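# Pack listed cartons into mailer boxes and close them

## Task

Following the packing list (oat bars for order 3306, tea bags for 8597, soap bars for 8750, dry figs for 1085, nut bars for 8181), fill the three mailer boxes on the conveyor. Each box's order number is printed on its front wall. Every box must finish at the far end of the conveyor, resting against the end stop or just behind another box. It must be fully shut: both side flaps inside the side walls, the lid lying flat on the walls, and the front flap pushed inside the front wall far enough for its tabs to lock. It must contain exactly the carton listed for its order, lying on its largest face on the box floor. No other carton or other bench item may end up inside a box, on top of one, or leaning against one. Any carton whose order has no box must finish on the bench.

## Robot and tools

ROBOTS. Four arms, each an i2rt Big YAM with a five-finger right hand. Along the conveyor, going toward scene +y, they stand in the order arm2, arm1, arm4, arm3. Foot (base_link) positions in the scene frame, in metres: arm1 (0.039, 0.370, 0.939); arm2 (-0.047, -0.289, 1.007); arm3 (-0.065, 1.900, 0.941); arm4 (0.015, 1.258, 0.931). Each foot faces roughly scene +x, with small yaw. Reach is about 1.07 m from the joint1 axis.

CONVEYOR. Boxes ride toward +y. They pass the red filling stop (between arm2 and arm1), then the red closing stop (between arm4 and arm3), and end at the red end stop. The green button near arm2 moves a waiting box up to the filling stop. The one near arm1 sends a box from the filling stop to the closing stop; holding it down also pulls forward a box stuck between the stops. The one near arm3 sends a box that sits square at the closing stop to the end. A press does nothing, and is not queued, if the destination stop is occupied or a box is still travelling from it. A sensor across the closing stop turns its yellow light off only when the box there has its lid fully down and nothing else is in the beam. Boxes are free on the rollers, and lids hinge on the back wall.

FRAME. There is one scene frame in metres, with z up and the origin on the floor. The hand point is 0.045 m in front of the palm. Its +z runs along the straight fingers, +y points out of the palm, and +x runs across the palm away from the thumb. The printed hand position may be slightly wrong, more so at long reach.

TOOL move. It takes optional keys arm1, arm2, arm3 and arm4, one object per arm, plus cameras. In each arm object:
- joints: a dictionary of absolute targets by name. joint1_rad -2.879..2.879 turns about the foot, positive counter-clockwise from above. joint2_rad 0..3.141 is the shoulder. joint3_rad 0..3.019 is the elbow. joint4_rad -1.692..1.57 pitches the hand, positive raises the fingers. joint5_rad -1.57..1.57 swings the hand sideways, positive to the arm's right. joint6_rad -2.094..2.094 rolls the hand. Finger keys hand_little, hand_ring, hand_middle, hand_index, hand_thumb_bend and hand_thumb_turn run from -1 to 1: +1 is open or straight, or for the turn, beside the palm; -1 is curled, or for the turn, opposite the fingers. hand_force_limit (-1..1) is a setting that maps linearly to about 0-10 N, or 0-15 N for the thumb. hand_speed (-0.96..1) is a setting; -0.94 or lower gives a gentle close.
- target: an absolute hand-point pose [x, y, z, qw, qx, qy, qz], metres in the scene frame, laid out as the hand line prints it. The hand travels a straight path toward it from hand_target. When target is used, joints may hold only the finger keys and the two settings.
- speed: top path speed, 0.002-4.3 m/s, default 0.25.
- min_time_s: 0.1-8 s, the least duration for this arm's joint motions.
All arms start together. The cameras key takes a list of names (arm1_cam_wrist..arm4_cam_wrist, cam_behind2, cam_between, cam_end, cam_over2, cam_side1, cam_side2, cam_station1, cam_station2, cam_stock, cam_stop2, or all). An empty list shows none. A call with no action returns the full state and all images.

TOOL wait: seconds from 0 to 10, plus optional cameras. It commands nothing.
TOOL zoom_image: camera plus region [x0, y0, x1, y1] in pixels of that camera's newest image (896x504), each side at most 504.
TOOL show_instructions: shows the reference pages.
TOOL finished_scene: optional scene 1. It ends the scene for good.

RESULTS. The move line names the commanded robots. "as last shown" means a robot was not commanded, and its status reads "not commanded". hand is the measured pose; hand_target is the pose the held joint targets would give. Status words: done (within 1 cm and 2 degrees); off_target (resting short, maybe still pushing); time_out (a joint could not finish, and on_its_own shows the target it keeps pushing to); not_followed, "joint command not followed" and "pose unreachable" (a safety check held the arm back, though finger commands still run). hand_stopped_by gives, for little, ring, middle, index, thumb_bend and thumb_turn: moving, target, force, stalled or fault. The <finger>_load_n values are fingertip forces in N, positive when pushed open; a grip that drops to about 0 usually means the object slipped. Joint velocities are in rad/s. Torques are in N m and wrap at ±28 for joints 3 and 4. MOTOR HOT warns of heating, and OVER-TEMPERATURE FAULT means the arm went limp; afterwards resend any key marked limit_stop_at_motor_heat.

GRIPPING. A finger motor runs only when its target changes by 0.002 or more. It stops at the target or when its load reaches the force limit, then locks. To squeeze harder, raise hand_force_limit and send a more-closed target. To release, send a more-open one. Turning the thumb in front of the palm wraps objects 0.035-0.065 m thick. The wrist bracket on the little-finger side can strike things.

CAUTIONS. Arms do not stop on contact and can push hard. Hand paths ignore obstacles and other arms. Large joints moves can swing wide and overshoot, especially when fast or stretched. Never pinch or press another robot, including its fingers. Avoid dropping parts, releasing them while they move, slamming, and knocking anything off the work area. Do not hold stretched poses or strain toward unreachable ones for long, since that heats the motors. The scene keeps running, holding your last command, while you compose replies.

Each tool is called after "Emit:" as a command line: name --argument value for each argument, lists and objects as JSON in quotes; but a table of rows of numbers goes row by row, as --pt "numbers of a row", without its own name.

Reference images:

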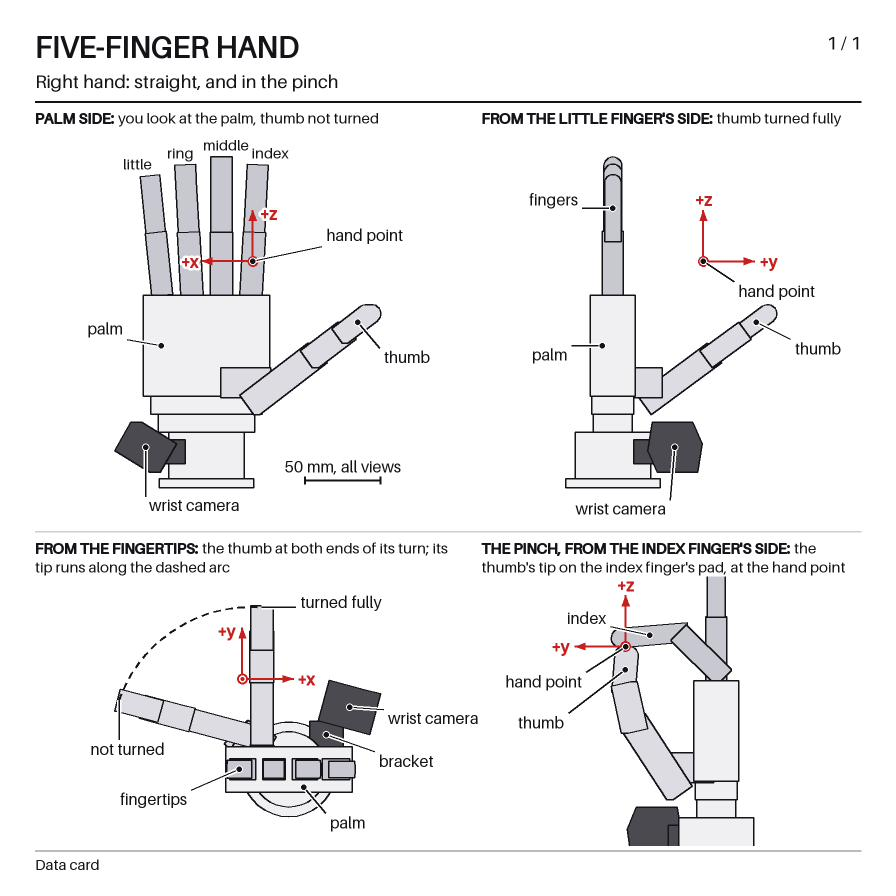

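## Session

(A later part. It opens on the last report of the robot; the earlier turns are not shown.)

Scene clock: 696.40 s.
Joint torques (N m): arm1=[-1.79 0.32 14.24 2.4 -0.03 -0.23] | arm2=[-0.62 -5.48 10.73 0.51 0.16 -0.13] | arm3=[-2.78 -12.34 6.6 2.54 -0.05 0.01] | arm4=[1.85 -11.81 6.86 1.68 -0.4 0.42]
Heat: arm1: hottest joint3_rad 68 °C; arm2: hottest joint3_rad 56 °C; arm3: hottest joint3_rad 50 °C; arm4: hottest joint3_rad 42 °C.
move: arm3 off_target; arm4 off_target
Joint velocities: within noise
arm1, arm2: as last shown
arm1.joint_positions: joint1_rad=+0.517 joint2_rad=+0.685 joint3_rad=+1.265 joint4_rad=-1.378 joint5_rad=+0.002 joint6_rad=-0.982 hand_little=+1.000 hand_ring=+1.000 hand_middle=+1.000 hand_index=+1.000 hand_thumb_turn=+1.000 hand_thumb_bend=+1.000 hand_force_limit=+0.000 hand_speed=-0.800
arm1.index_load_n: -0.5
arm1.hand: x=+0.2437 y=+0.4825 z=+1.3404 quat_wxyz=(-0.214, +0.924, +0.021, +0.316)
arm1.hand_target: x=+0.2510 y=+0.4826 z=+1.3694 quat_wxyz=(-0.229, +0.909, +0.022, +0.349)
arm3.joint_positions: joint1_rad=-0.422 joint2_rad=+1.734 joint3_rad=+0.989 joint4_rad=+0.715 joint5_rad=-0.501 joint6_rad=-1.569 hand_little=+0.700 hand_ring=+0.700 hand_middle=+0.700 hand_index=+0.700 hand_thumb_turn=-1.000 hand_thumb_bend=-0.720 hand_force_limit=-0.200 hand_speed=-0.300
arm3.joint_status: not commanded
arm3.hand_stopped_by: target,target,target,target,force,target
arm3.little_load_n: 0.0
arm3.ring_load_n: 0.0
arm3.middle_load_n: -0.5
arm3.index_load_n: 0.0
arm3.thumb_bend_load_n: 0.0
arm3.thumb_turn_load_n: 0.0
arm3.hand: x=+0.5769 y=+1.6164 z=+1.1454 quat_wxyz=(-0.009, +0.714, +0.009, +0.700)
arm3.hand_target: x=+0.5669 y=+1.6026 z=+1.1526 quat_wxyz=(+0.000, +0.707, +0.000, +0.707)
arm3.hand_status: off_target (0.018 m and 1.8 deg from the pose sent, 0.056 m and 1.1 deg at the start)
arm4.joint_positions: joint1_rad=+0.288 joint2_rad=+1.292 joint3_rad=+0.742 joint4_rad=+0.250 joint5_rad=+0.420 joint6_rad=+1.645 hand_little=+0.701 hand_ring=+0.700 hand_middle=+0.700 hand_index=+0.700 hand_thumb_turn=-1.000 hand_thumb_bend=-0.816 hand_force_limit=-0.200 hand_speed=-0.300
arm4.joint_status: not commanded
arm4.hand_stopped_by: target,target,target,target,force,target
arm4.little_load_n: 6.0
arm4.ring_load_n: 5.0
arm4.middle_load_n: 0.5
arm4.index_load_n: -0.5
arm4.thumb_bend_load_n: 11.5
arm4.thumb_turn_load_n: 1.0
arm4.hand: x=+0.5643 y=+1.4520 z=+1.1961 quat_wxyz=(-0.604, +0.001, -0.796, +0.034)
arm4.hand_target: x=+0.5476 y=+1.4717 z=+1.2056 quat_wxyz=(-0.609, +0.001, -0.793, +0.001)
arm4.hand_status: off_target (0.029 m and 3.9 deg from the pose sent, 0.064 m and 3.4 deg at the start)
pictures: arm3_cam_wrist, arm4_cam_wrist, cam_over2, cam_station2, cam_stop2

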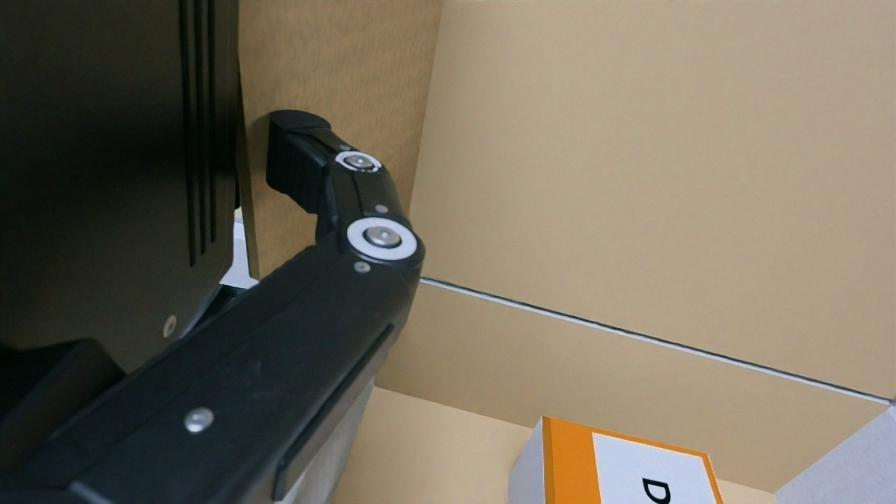

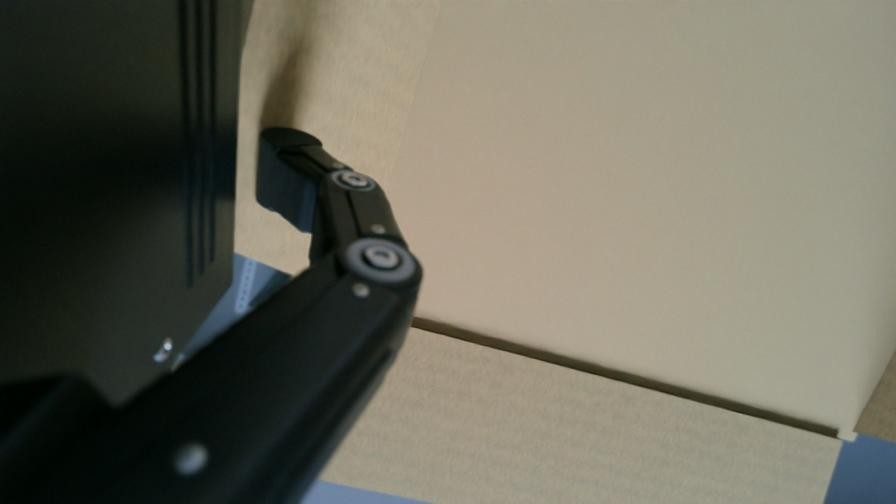

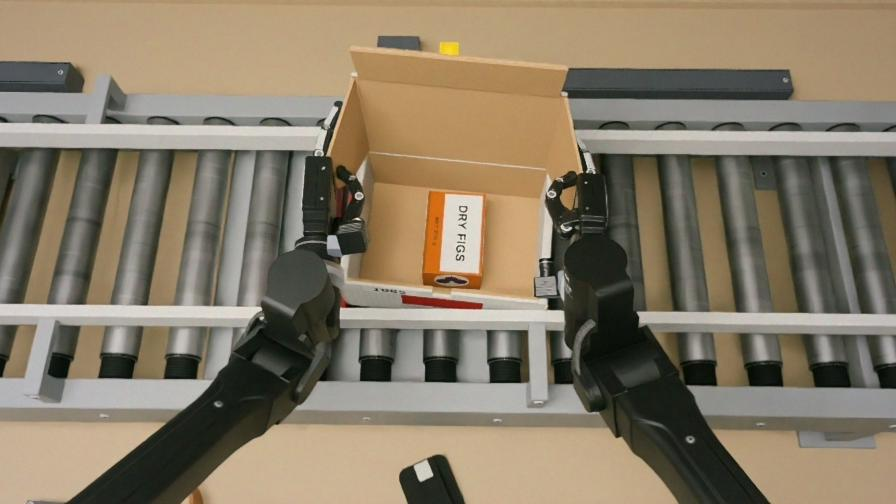

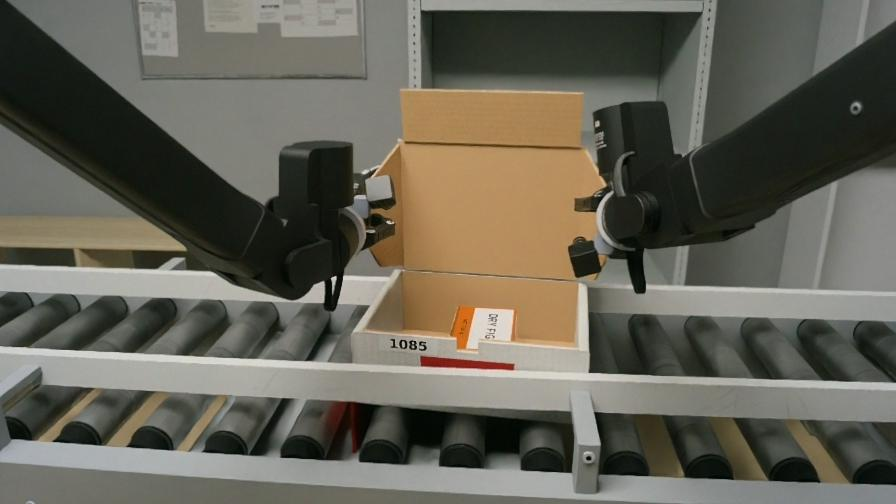

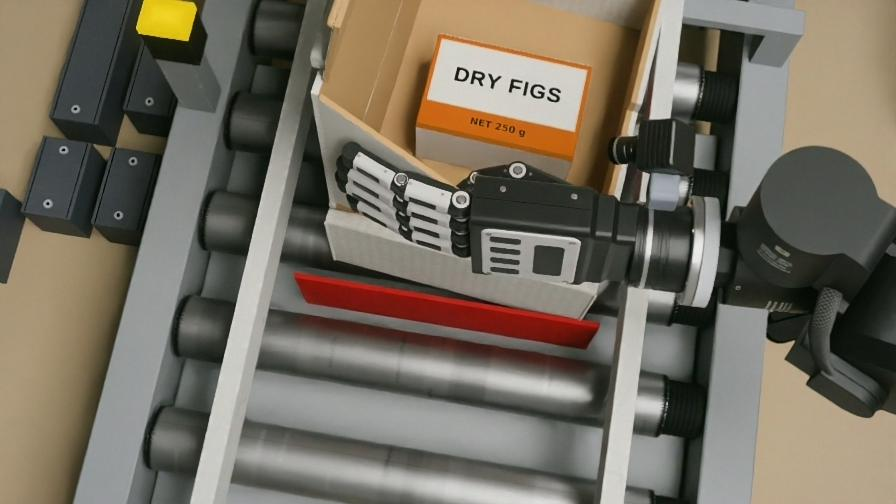

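Emit:
move --arm4 '{"joints":{"hand_thumb_bend":0.3}}'

Emit:
move --arm4 '{"target":[0.556,1.472,1.246,0.6088,0,0.7934,0],"speed":0.1}'

Emit:
move --arm4 '{"joints":{"hand_thumb_bend":-1}}' --cameras '["cam_stop2","cam_over2","cam_station2","arm3_cam_wrist","arm4_cam_wrist"]'

Scene clock: 705.77 s.
Joint torques (N m): arm1=[-1.79 0.32 14.24 2.39 -0.03 -0.24] | arm2=[-0.73 -5.48 10.71 0.5 0.16 -0.13] | arm3=[-2.78 -12.22 7.66 2.56 -0.02 0.01] | arm4=[1.67 -10.58 8.23 1.65 -0.43 0.2]
Heat: arm1: hottest joint3_rad 68 °C; arm2: hottest joint3_rad 56 °C; arm3: hottest joint3_rad 48 °C; arm4: hottest joint3_rad 42 °C.
move: arm4 done
Joint velocities: within noise
arm1, arm2, arm3: as last shown
arm1.index_load_n: 0.0
arm2.middle_load_n: 0.5
arm2.index_load_n: 0.5
arm3.joint_positions: joint1_rad=-0.422 joint2_rad=+1.734 joint3_rad=+0.974 joint4_rad=+0.715 joint5_rad=-0.503 joint6_rad=-1.569 hand_little=+0.700 hand_ring=+0.700 hand_middle=+0.700 hand_index=+0.700 hand_thumb_turn=-1.000 hand_thumb_bend=-0.720 hand_force_limit=-0.200 hand_speed=-0.300
arm3.middle_load_n: 0.0
arm3.thumb_turn_load_n: 0.5
arm3.hand: x=+0.5729 y=+1.6187 z=+1.1369 quat_wxyz=(-0.012, +0.719, +0.007, +0.695)
arm3.hand_target: x=+0.5668 y=+1.6029 z=+1.1522 quat_wxyz=(+0.000, +0.707, +0.000, +0.707)
arm4.joint_positions: joint1_rad=+0.290 joint2_rad=+1.280 joint3_rad=+0.720 joint4_rad=+0.249 joint5_rad=+0.420 joint6_rad=+1.666 hand_little=+0.701 hand_ring=+0.700 hand_middle=+0.700 hand_index=+0.700 hand_thumb_turn=-1.000 hand_thumb_bend=+0.300 hand_force_limit=-0.200 hand_speed=-0.300
arm4.joint_status: all done
arm4.hand_stopped_by: target,target,target,target,target,target
arm4.little_load_n: 3.5
arm4.ring_load_n: 1.5
arm4.middle_load_n: 0.0
arm4.index_load_n: -0.5
arm4.thumb_bend_load_n: 0.0
arm4.thumb_turn_load_n: 0.0
arm4.hand: x=+0.5578 y=+1.4495 z=+1.1909 quat_wxyz=(-0.600, -0.006, -0.799, +0.028)
arm4.hand_target: x=+0.5474 y=+1.4714 z=+1.2050 quat_wxyz=(-0.609, +0.001, -0.794, +0.001)
arm4.hand_status: not commanded
pictures: none

Scene clock: 706.90 s.
Joint torques (N m): arm1=[-1.73 0.32 14.24 2.4 -0.03 -0.24] | arm2=[-0.62 -5.36 10.71 0.5 0.17 -0.13] | arm3=[-2.78 -12.22 7.68 2.52 -0.03 0.01] | arm4=[0.97 -11.11 12.44 1.29 -0.74 0.18]
Heat: arm1: hottest joint3_rad 68 °C; arm2: hottest joint3_rad 56 °C; arm3: hottest joint3_rad 48 °C; arm4: hottest joint3_rad 42 °C.
move: arm4 off_target
Joint velocities: within noise
arm1, arm2, arm3: as last shown
arm2.middle_load_n: 0.0
arm2.index_load_n: 0.0
arm3.little_load_n: 0.5
arm3.thumb_turn_load_n: 0.0
arm3.hand_target: x=+0.5668 y=+1.6028 z=+1.1522 quat_wxyz=(+0.000, +0.707, +0.000, +0.707)
arm4.joint_positions: joint1_rad=+0.290 joint2_rad=+1.246 joint3_rad=+0.745 joint4_rad=+0.137 joint5_rad=+0.418 joint6_rad=+1.666 hand_little=+0.701 hand_ring=+0.700 hand_middle=+0.700 hand_index=+0.700 hand_thumb_turn=-1.000 hand_thumb_bend=+0.300 hand_force_limit=-0.200 hand_speed=-0.300
arm4.joint_status: not commanded
arm4.hand_stopped_by: target,target,target,target,target,target
arm4.little_load_n: 3.0
arm4.ring_load_n: 1.0
arm4.middle_load_n: 0.0
arm4.index_load_n: 0.0
arm4.thumb_bend_load_n: 0.0
arm4.thumb_turn_load_n: 0.0
arm4.hand: x=+0.5534 y=+1.4481 z=+1.1939 quat_wxyz=(-0.580, +0.001, -0.814, +0.036)
arm4.hand_target: x=+0.5541 y=+1.4704 z=+1.2446 quat_wxyz=(-0.609, +0.001, -0.794, +0.000)
arm4.hand_status: off_target (0.057 m and 5.8 deg from the pose sent, 0.060 m and 3.5 deg at the start)
pictures: none

Scene clock: 708.53 s.
Joint torques (N m): arm1=[-1.73 0.26 14.23 2.39 -0.03 -0.24] | arm2=[-0.62 -5.48 10.7 0.5 0.17 -0.13] | arm3=[-2.73 -12.22 7.68 2.54 -0.02 0.01] | arm4=[0.97 -11.05 12.36 1.28 -0.73 0.18]
Heat: arm1: hottest joint3_rad 68 °C; arm2: hottest joint3_rad 56 °C; arm3: hottest joint3_rad 48 °C; arm4: hottest joint3_rad 42 °C.
move: arm4 off_target
Joint velocities: within noise
arm1, arm3: as last shown
arm2.joint_positions: joint1_rad=+0.803 joint2_rad=+1.195 joint3_rad=+1.279 joint4_rad=-1.267 joint5_rad=+0.350 joint6_rad=-0.612 hand_little=+1.000 hand_ring=+1.000 hand_middle=+1.000 hand_index=+1.000 hand_thumb_turn=+1.000 hand_thumb_bend=+1.000 hand_force_limit=+0.000 hand_speed=-0.800
arm2.joint_status: not commanded
arm2.hand_stopped_by: target,target,target,target,target,target
arm2.little_load_n: 0.0
arm2.ring_load_n: 0.0
arm2.middle_load_n: 0.0
arm2.index_load_n: 0.5
arm2.thumb_bend_load_n: 0.0
arm2.thumb_turn_load_n: 0.0
arm2.hand: x=+0.2742 y=-0.1069 z=+1.2866 quat_wxyz=(-0.028, +0.956, -0.146, +0.252)
arm2.hand_target: x=+0.2802 y=-0.0991 z=+1.3007 quat_wxyz=(-0.035, +0.956, -0.137, +0.256)
arm2.hand_status: not commanded
arm3.little_load_n: 0.0
arm3.thumb_bend_load_n: 0.5
arm4.joint_positions: joint1_rad=+0.290 joint2_rad=+1.246 joint3_rad=+0.746 joint4_rad=+0.135 joint5_rad=+0.418 joint6_rad=+1.666 hand_little=+0.701 hand_ring=+0.700 hand_middle=+0.700 hand_index=+0.700 hand_thumb_turn=-1.000 hand_thumb_bend=-0.755 hand_force_limit=-0.200 hand_speed=-0.300
arm4.joint_status: hand_thumb_bend off_target (ended at -0.755, target -1.000)
arm4.hand_stopped_by: target,target,target,target,force,target
arm4.little_load_n: 8.0
arm4.ring_load_n: 3.5
arm4.middle_load_n: 0.0
arm4.index_load_n: 0.0
arm4.thumb_bend_load_n: 5.5
arm4.thumb_turn_load_n: 0.0
arm4.hand: x=+0.5536 y=+1.4482 z=+1.1944 quat_wxyz=(-0.580, +0.001, -0.814, +0.036)
arm4.hand_target: x=+0.5542 y=+1.4704 z=+1.2451 quat_wxyz=(-0.609, +0.000, -0.793, +0.000)
arm4.hand_status: not commanded
pictures: arm3_cam_wrist, arm4_cam_wrist, cam_over2, cam_station2, cam_stop2

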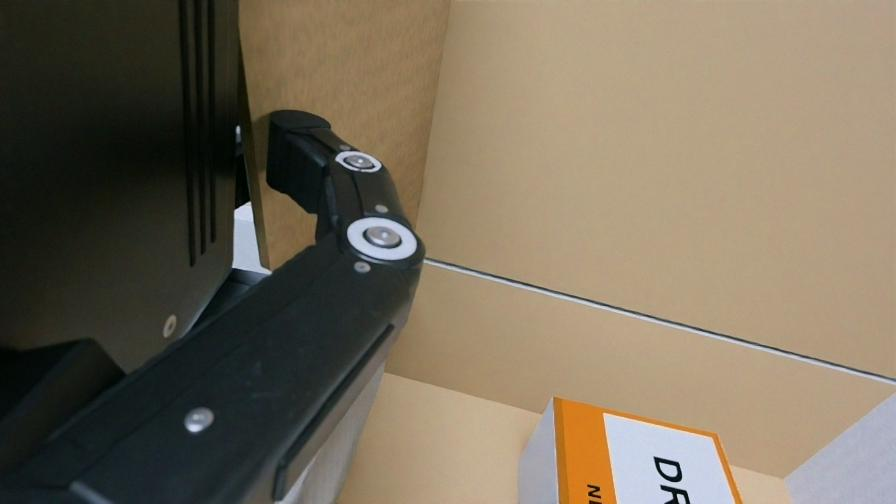

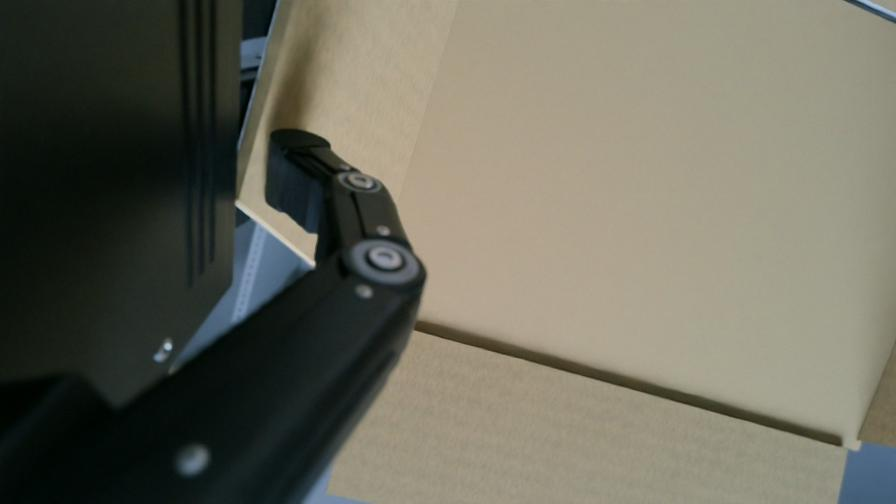

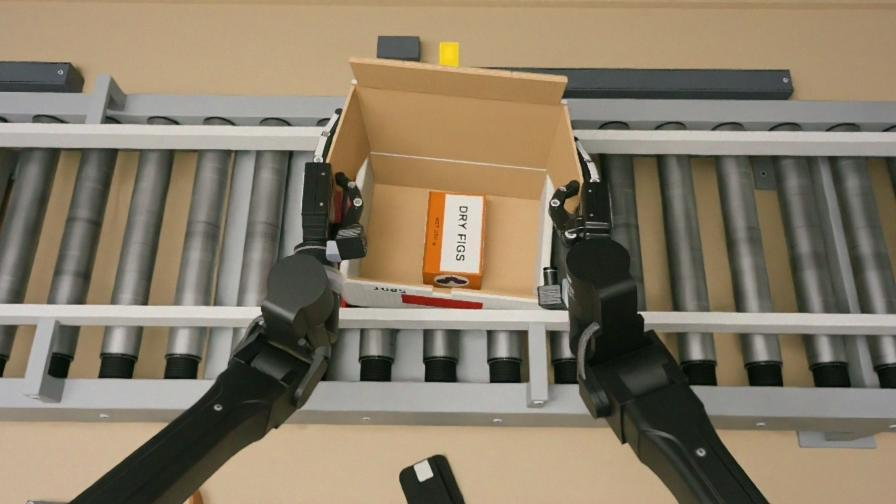

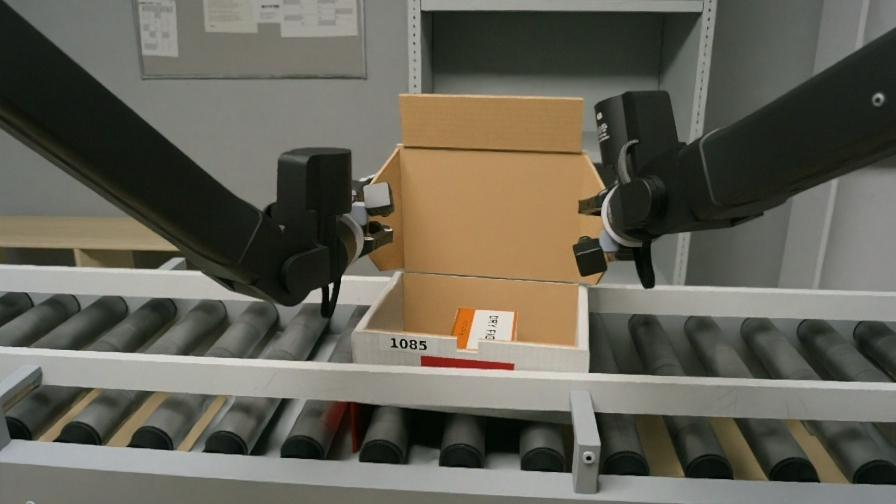

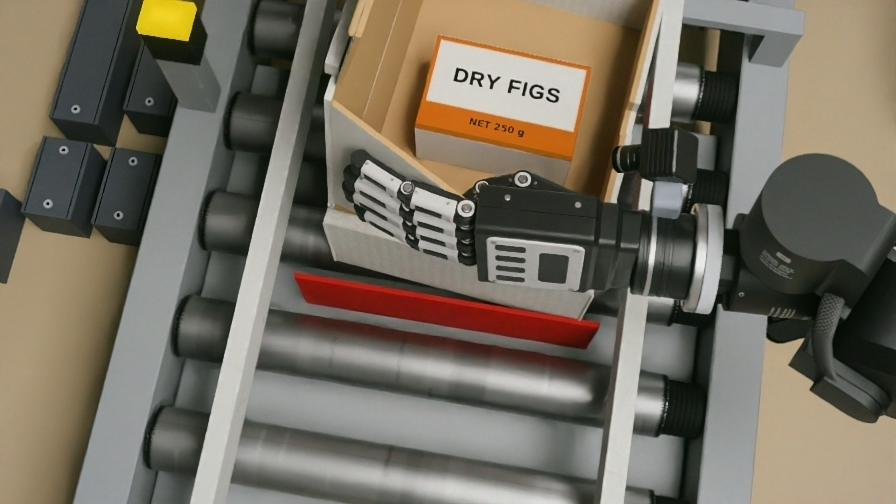

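Emit:
move --arm4 '{"joints":{"hand_thumb_bend":0.3}}'

Emit:
move --arm4 '{"target":[0.556,1.472,1.28,0.6428,0,0.766,0],"speed":0.1}' --cameras '["cam_stop2","cam_over2","cam_station2","arm4_cam_wrist"]'

Scene clock: 718.30 s.
Joint torques (N m): arm1=[-1.79 0.32 14.24 2.39 -0.03 -0.24] | arm2=[-0.62 -5.42 10.71 0.49 0.17 -0.13] | arm3=[-2.73 -12.22 7.68 2.54 -0.02 0.01] | arm4=[1.03 -10.99 12.33 1.26 -0.7 0.18]
Heat: arm1: hottest joint3_rad 68 °C; arm2: hottest joint3_rad 56 °C; arm3: hottest joint3_rad 47 °C; arm4: hottest joint3_rad 43 °C.
move: arm4 done
Joint velocities: within noise
arm1, arm2, arm3: as last shown
arm1.thumb_bend_load_n: -0.5
arm2.index_load_n: 0.0
arm3.thumb_bend_load_n: 0.0
arm3.thumb_turn_load_n: 0.5
arm3.hand_target: x=+0.5668 y=+1.6029 z=+1.1522 quat_wxyz=(+0.000, +0.707, +0.000, +0.707)
arm4.joint_positions: joint1_rad=+0.290 joint2_rad=+1.246 joint3_rad=+0.746 joint4_rad=+0.135 joint5_rad=+0.418 joint6_rad=+1.666 hand_little=+0.701 hand_ring=+0.700 hand_middle=+0.700 hand_index=+0.700 hand_thumb_turn=-1.000 hand_thumb_bend=+0.300 hand_force_limit=-0.200 hand_speed=-0.300
arm4.joint_status: all done
arm4.hand_stopped_by: target,target,target,target,target,target
arm4.little_load_n: 3.0
arm4.ring_load_n: 1.0
arm4.middle_load_n: 0.0
arm4.index_load_n: 0.0
arm4.thumb_bend_load_n: 0.0
arm4.thumb_turn_load_n: 0.0
arm4.hand: x=+0.5536 y=+1.4482 z=+1.1944 quat_wxyz=(-0.580, +0.001, -0.814, +0.036)
arm4.hand_target: x=+0.5542 y=+1.4703 z=+1.2448 quat_wxyz=(-0.609, +0.000, -0.793, +0.000)
arm4.hand_status: not commanded
pictures: none

Scene clock: 719.30 s.
Joint torques (N m): arm1=[-1.73 0.32 14.23 2.39 -0.04 -0.24] | arm2=[-0.67 -5.36 10.69 0.49 0.16 -0.13] | arm3=[-2.84 -12.28 7.69 2.54 -0.02 0.01] | arm4=[1.14 -10.87 12.98 3.45 -0.3 -0.05]
Heat: arm1: hottest joint3_rad 68 °C; arm2: hottest joint3_rad 56 °C; arm3: hottest joint3_rad 47 °C; arm4: hottest joint3_rad 43 °C.
move: arm4 off_target
Joint velocities: within noise
arm1, arm2, arm3: as last shown
arm1.thumb_bend_load_n: 0.0
arm3.thumb_turn_load_n: 0.0
arm4.joint_positions: joint1_rad=+0.290 joint2_rad=+1.221 joint3_rad=+0.746 joint4_rad=+0.140 joint5_rad=+0.417 joint6_rad=+1.655 hand_little=+0.701 hand_ring=+0.700 hand_middle=+0.700 hand_index=+0.700 hand_thumb_turn=-1.000 hand_thumb_bend=+0.300 hand_force_limit=-0.200 hand_speed=-0.300
arm4.joint_status: not commanded
arm4.hand_stopped_by: target,target,target,target,target,target
arm4.little_load_n: 3.0
arm4.ring_load_n: 0.0
arm4.middle_load_n: 0.0
arm4.index_load_n: 0.0
arm4.thumb_bend_load_n: 0.0
arm4.thumb_turn_load_n: -0.5
arm4.hand: x=+0.5504 y=+1.4477 z=+1.2084 quat_wxyz=(-0.591, +0.002, -0.806, +0.034)
arm4.hand_target: x=+0.5519 y=+1.4697 z=+1.2788 quat_wxyz=(-0.642, +0.000, -0.766, +0.000)
arm4.hand_status: off_target (0.076 m and 8.5 deg from the pose sent, 0.089 m and 9.9 deg at the start)
pictures: arm4_cam_wrist, cam_over2, cam_station2, cam_stop2

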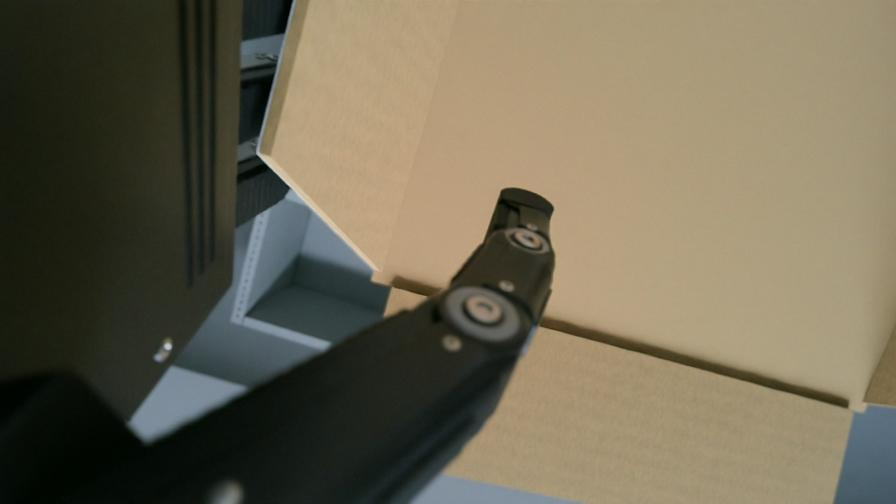

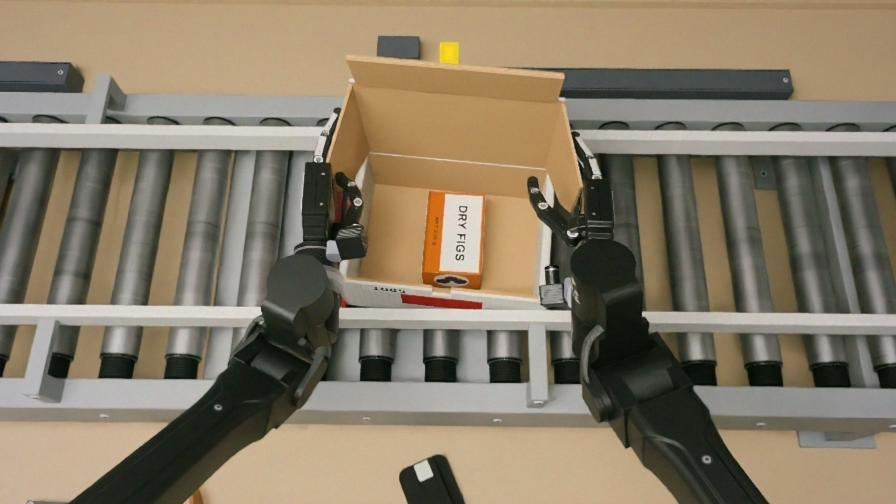

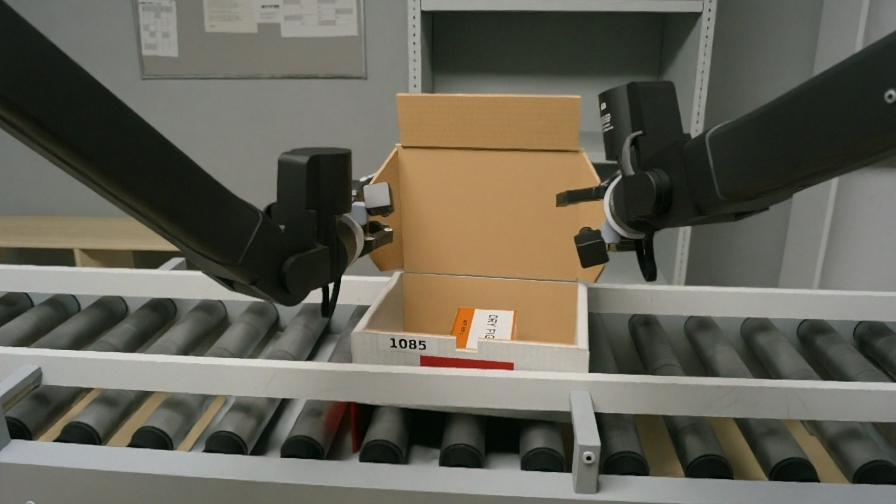

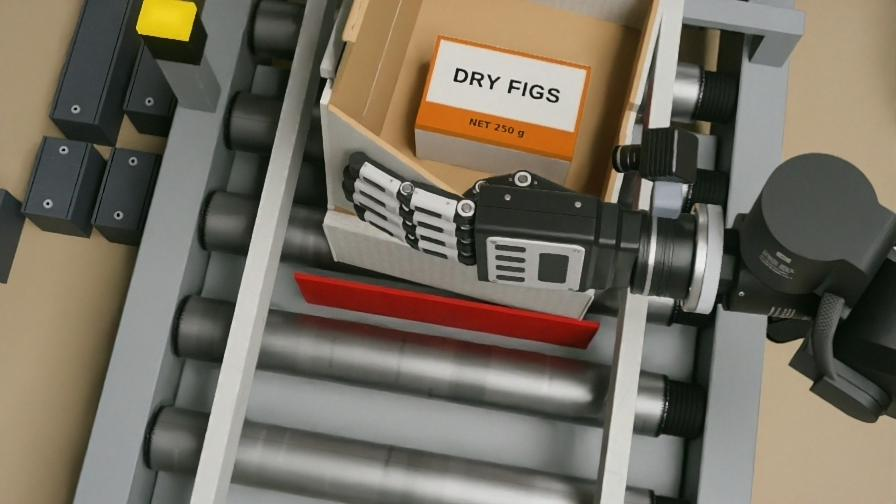

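Emit:
move --cameras '["cam_between","cam_side1","cam_side2","cam_station1"]'

Scene clock: 728.90 s.
Joint torques (N m): arm1=[-1.73 0.32 14.24 2.39 -0.04 -0.24] | arm2=[-0.67 -5.42 10.7 0.47 0.17 -0.13] | arm3=[-2.84 -12.22 7.69 2.54 -0.02 0.01] | arm4=[1.14 -10.99 12.97 3.47 -0.31 -0.08]
Heat: arm1: hottest joint3_rad 68 °C; arm2: hottest joint3_rad 56 °C; arm3: hottest joint3_rad 47 °C; arm4: hottest joint3_rad 45 °C.
Joint velocities: within noise
arm1.joint_positions: joint1_rad=+0.517 joint2_rad=+0.685 joint3_rad=+1.265 joint4_rad=-1.378 joint5_rad=+0.002 joint6_rad=-0.982 hand_little=+1.000 hand_ring=+1.000 hand_middle=+1.000 hand_index=+1.000 hand_thumb_turn=+1.000 hand_thumb_bend=+1.000 hand_force_limit=+0.000 hand_speed=-0.800
arm1.joint_status: not commanded
arm1.hand_stopped_by: target,target,target,target,target,target
arm1.little_load_n: 0.0
arm1.ring_load_n: 0.0
arm1.middle_load_n: 0.0
arm1.index_load_n: 0.0
arm1.thumb_bend_load_n: 0.0
arm1.thumb_turn_load_n: 0.0
arm1.hand: x=+0.2437 y=+0.4825 z=+1.3404 quat_wxyz=(-0.214, +0.924, +0.021, +0.316) (m; scene frame)
arm1.hand_target: x=+0.2510 y=+0.4826 z=+1.3694 quat_wxyz=(-0.229, +0.909, +0.022, +0.349) (m; scene frame)
arm1.hand_status: not commanded
arm2.joint_positions: joint1_rad=+0.803 joint2_rad=+1.195 joint3_rad=+1.279 joint4_rad=-1.267 joint5_rad=+0.350 joint6_rad=-0.612 hand_little=+1.000 hand_ring=+1.000 hand_middle=+1.000 hand_index=+1.000 hand_thumb_turn=+1.000 hand_thumb_bend=+1.000 hand_force_limit=+0.000 hand_speed=-0.800
arm2.joint_status: not commanded
arm2.hand_stopped_by: target,target,target,target,target,target
arm2.little_load_n: 0.0
arm2.ring_load_n: 0.0
arm2.middle_load_n: 0.0
arm2.index_load_n: 0.0
arm2.thumb_bend_load_n: 0.0
arm2.thumb_turn_load_n: 0.0
arm2.hand: x=+0.2742 y=-0.1069 z=+1.2866 quat_wxyz=(-0.028, +0.956, -0.146, +0.252) (m; scene frame)
arm2.hand_target: x=+0.2802 y=-0.0991 z=+1.3007 quat_wxyz=(-0.035, +0.956, -0.137, +0.256) (m; scene frame)
arm2.hand_status: not commanded
arm3.joint_positions: joint1_rad=-0.422 joint2_rad=+1.734 joint3_rad=+0.974 joint4_rad=+0.715 joint5_rad=-0.503 joint6_rad=-1.569 hand_little=+0.700 hand_ring=+0.700 hand_middle=+0.700 hand_index=+0.700 hand_thumb_turn=-1.000 hand_thumb_bend=-0.720 hand_force_limit=-0.200 hand_speed=-0.300
arm3.joint_status: not commanded
arm3.hand_stopped_by: target,target,target,target,force,target
arm3.little_load_n: 0.0
arm3.ring_load_n: 0.0
arm3.middle_load_n: 0.0
arm3.index_load_n: 0.0
arm3.thumb_bend_load_n: 0.0
arm3.thumb_turn_load_n: 0.0
arm3.hand: x=+0.5729 y=+1.6187 z=+1.1369 quat_wxyz=(-0.012, +0.719, +0.007, +0.695) (m; scene frame)
arm3.hand_target: x=+0.5668 y=+1.6029 z=+1.1522 quat_wxyz=(+0.000, +0.707, +0.000, +0.707) (m; scene frame)
arm3.hand_status: not commanded
arm4.joint_positions: joint1_rad=+0.290 joint2_rad=+1.221 joint3_rad=+0.746 joint4_rad=+0.140 joint5_rad=+0.417 joint6_rad=+1.655 hand_little=+0.701 hand_ring=+0.700 hand_middle=+0.700 hand_index=+0.700 hand_thumb_turn=-1.000 hand_thumb_bend=+0.300 hand_force_limit=-0.200 hand_speed=-0.300
arm4.joint_status: not commanded
arm4.hand_stopped_by: target,target,target,target,target,target
arm4.little_load_n: 3.5
arm4.ring_load_n: 0.0
arm4.middle_load_n: 0.0
arm4.index_load_n: 0.0
arm4.thumb_bend_load_n: 0.0
arm4.thumb_turn_load_n: 0.0
arm4.hand: x=+0.5504 y=+1.4477 z=+1.2084 quat_wxyz=(-0.591, +0.002, -0.806, +0.034) (m; scene frame)
arm4.hand_target: x=+0.5519 y=+1.4697 z=+1.2789 quat_wxyz=(-0.642, +0.000, -0.766, +0.000) (m; scene frame)
arm4.hand_status: off_target (0.076 m and 8.5 deg from the pose sent, 0.089 m and 9.9 deg at the start)
pictures: cam_between, cam_side1, cam_side2, cam_station1

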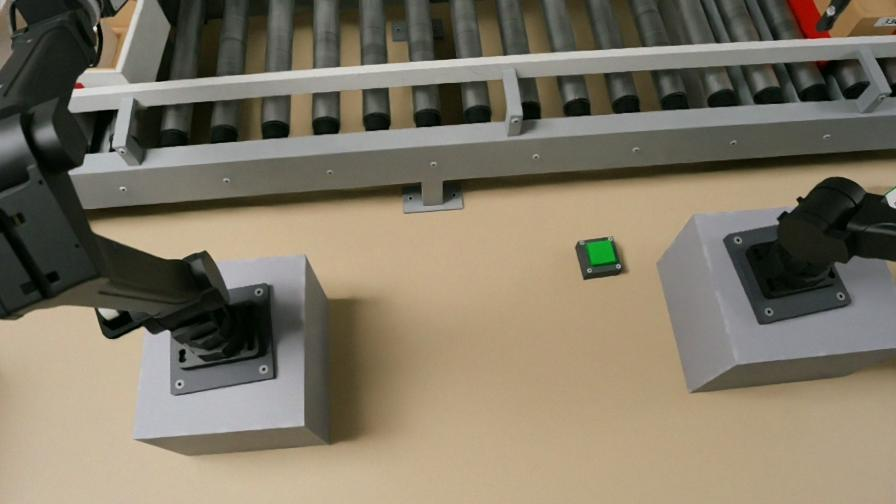

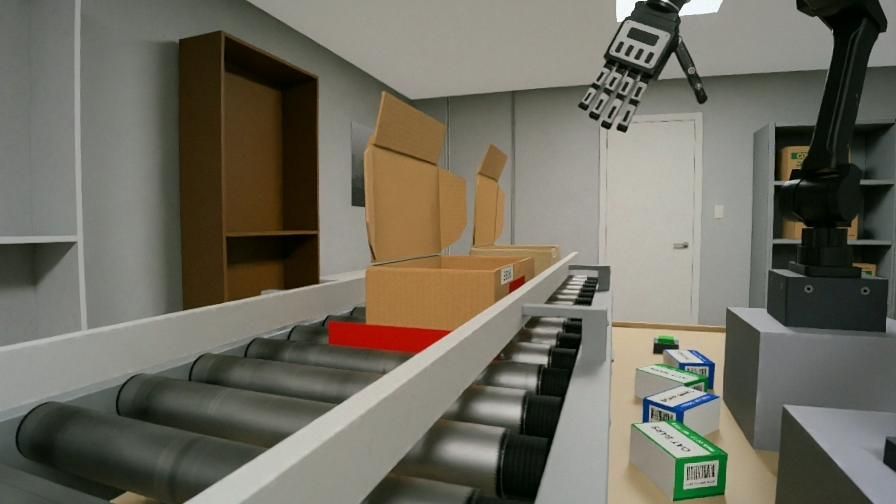

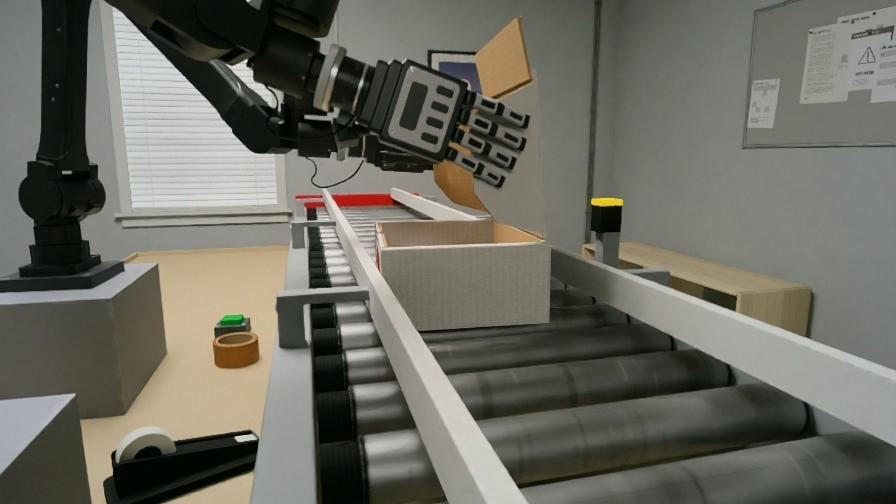

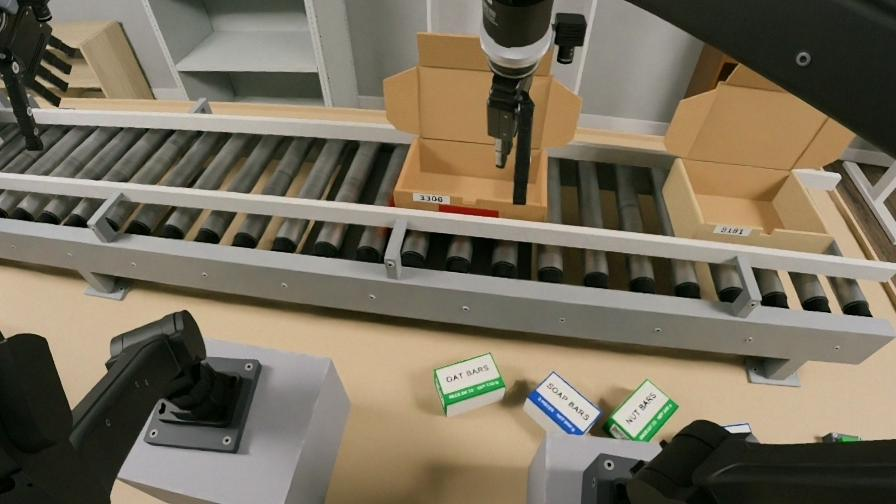

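Emit:
move --arm4 '{"target":[0.556,1.455,1.27,0.6428,0,0.766,0],"speed":0.15}' --cameras '["cam_side2","arm4_cam_wrist"]'

Scene clock: 736.33 s.
Joint torques (N m): arm1=[-1.73 0.32 14.24 2.4 -0.03 -0.24] | arm2=[-0.62 -5.42 10.7 0.5 0.16 -0.13] | arm3=[-2.78 -12.16 7.68 2.52 -0.02 0.01] | arm4=[-0.79 -9.93 11.19 3.45 -0.73 -0.08]
Heat: arm1: hottest joint3_rad 68 °C; arm2: hottest joint3_rad 56 °C; arm3: hottest joint3_rad 46 °C; arm4: hottest joint3_rad 46 °C.
move: arm4 off_target
Joint velocities: within noise
arm1, arm2, arm3: as last shown
arm1.ring_load_n: -0.5
arm4.joint_positions: joint1_rad=+0.277 joint2_rad=+1.212 joint3_rad=+0.746 joint4_rad=+0.173 joint5_rad=+0.389 joint6_rad=+1.646 hand_little=+0.701 hand_ring=+0.700 hand_middle=+0.700 hand_index=+0.700 hand_thumb_turn=-1.000 hand_thumb_bend=+0.300 hand_force_limit=-0.200 hand_speed=-0.300
arm4.joint_status: not commanded
arm4.hand_stopped_by: target,target,target,target,target,target
arm4.little_load_n: 3.0
arm4.ring_load_n: 0.0
arm4.middle_load_n: 0.0
arm4.index_load_n: 0.0
arm4.thumb_bend_load_n: 0.0
arm4.thumb_turn_load_n: -0.5
arm4.hand: x=+0.5513 y=+1.4469 z=+1.2219 quat_wxyz=(-0.605, +0.004, -0.796, +0.023)
arm4.hand_target: x=+0.5547 y=+1.4546 z=+1.2694 quat_wxyz=(-0.643, +0.000, -0.766, +0.000)
arm4.hand_status: off_target (0.049 m and 6.1 deg from the pose sent, 0.062 m and 8.5 deg at the start)
pictures: arm4_cam_wrist, cam_side2

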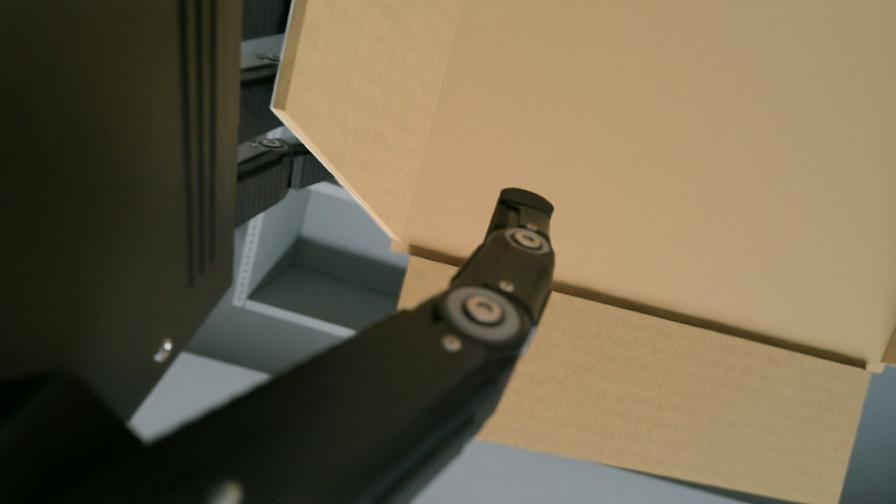

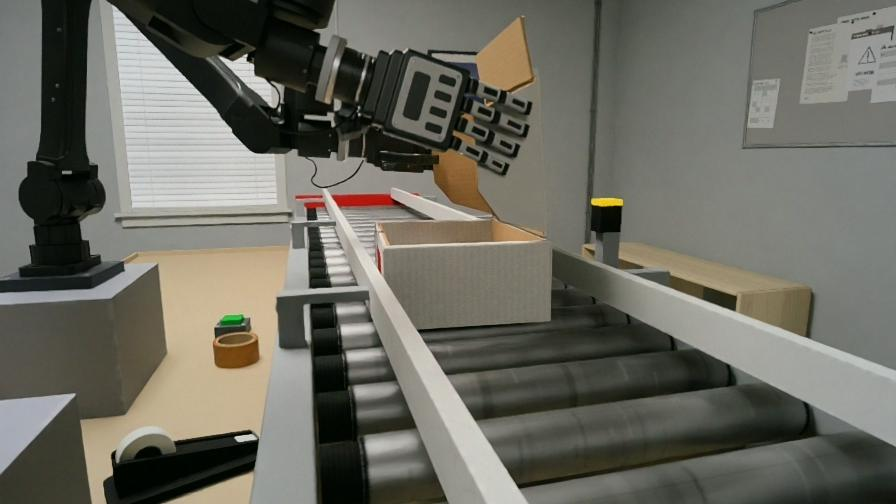

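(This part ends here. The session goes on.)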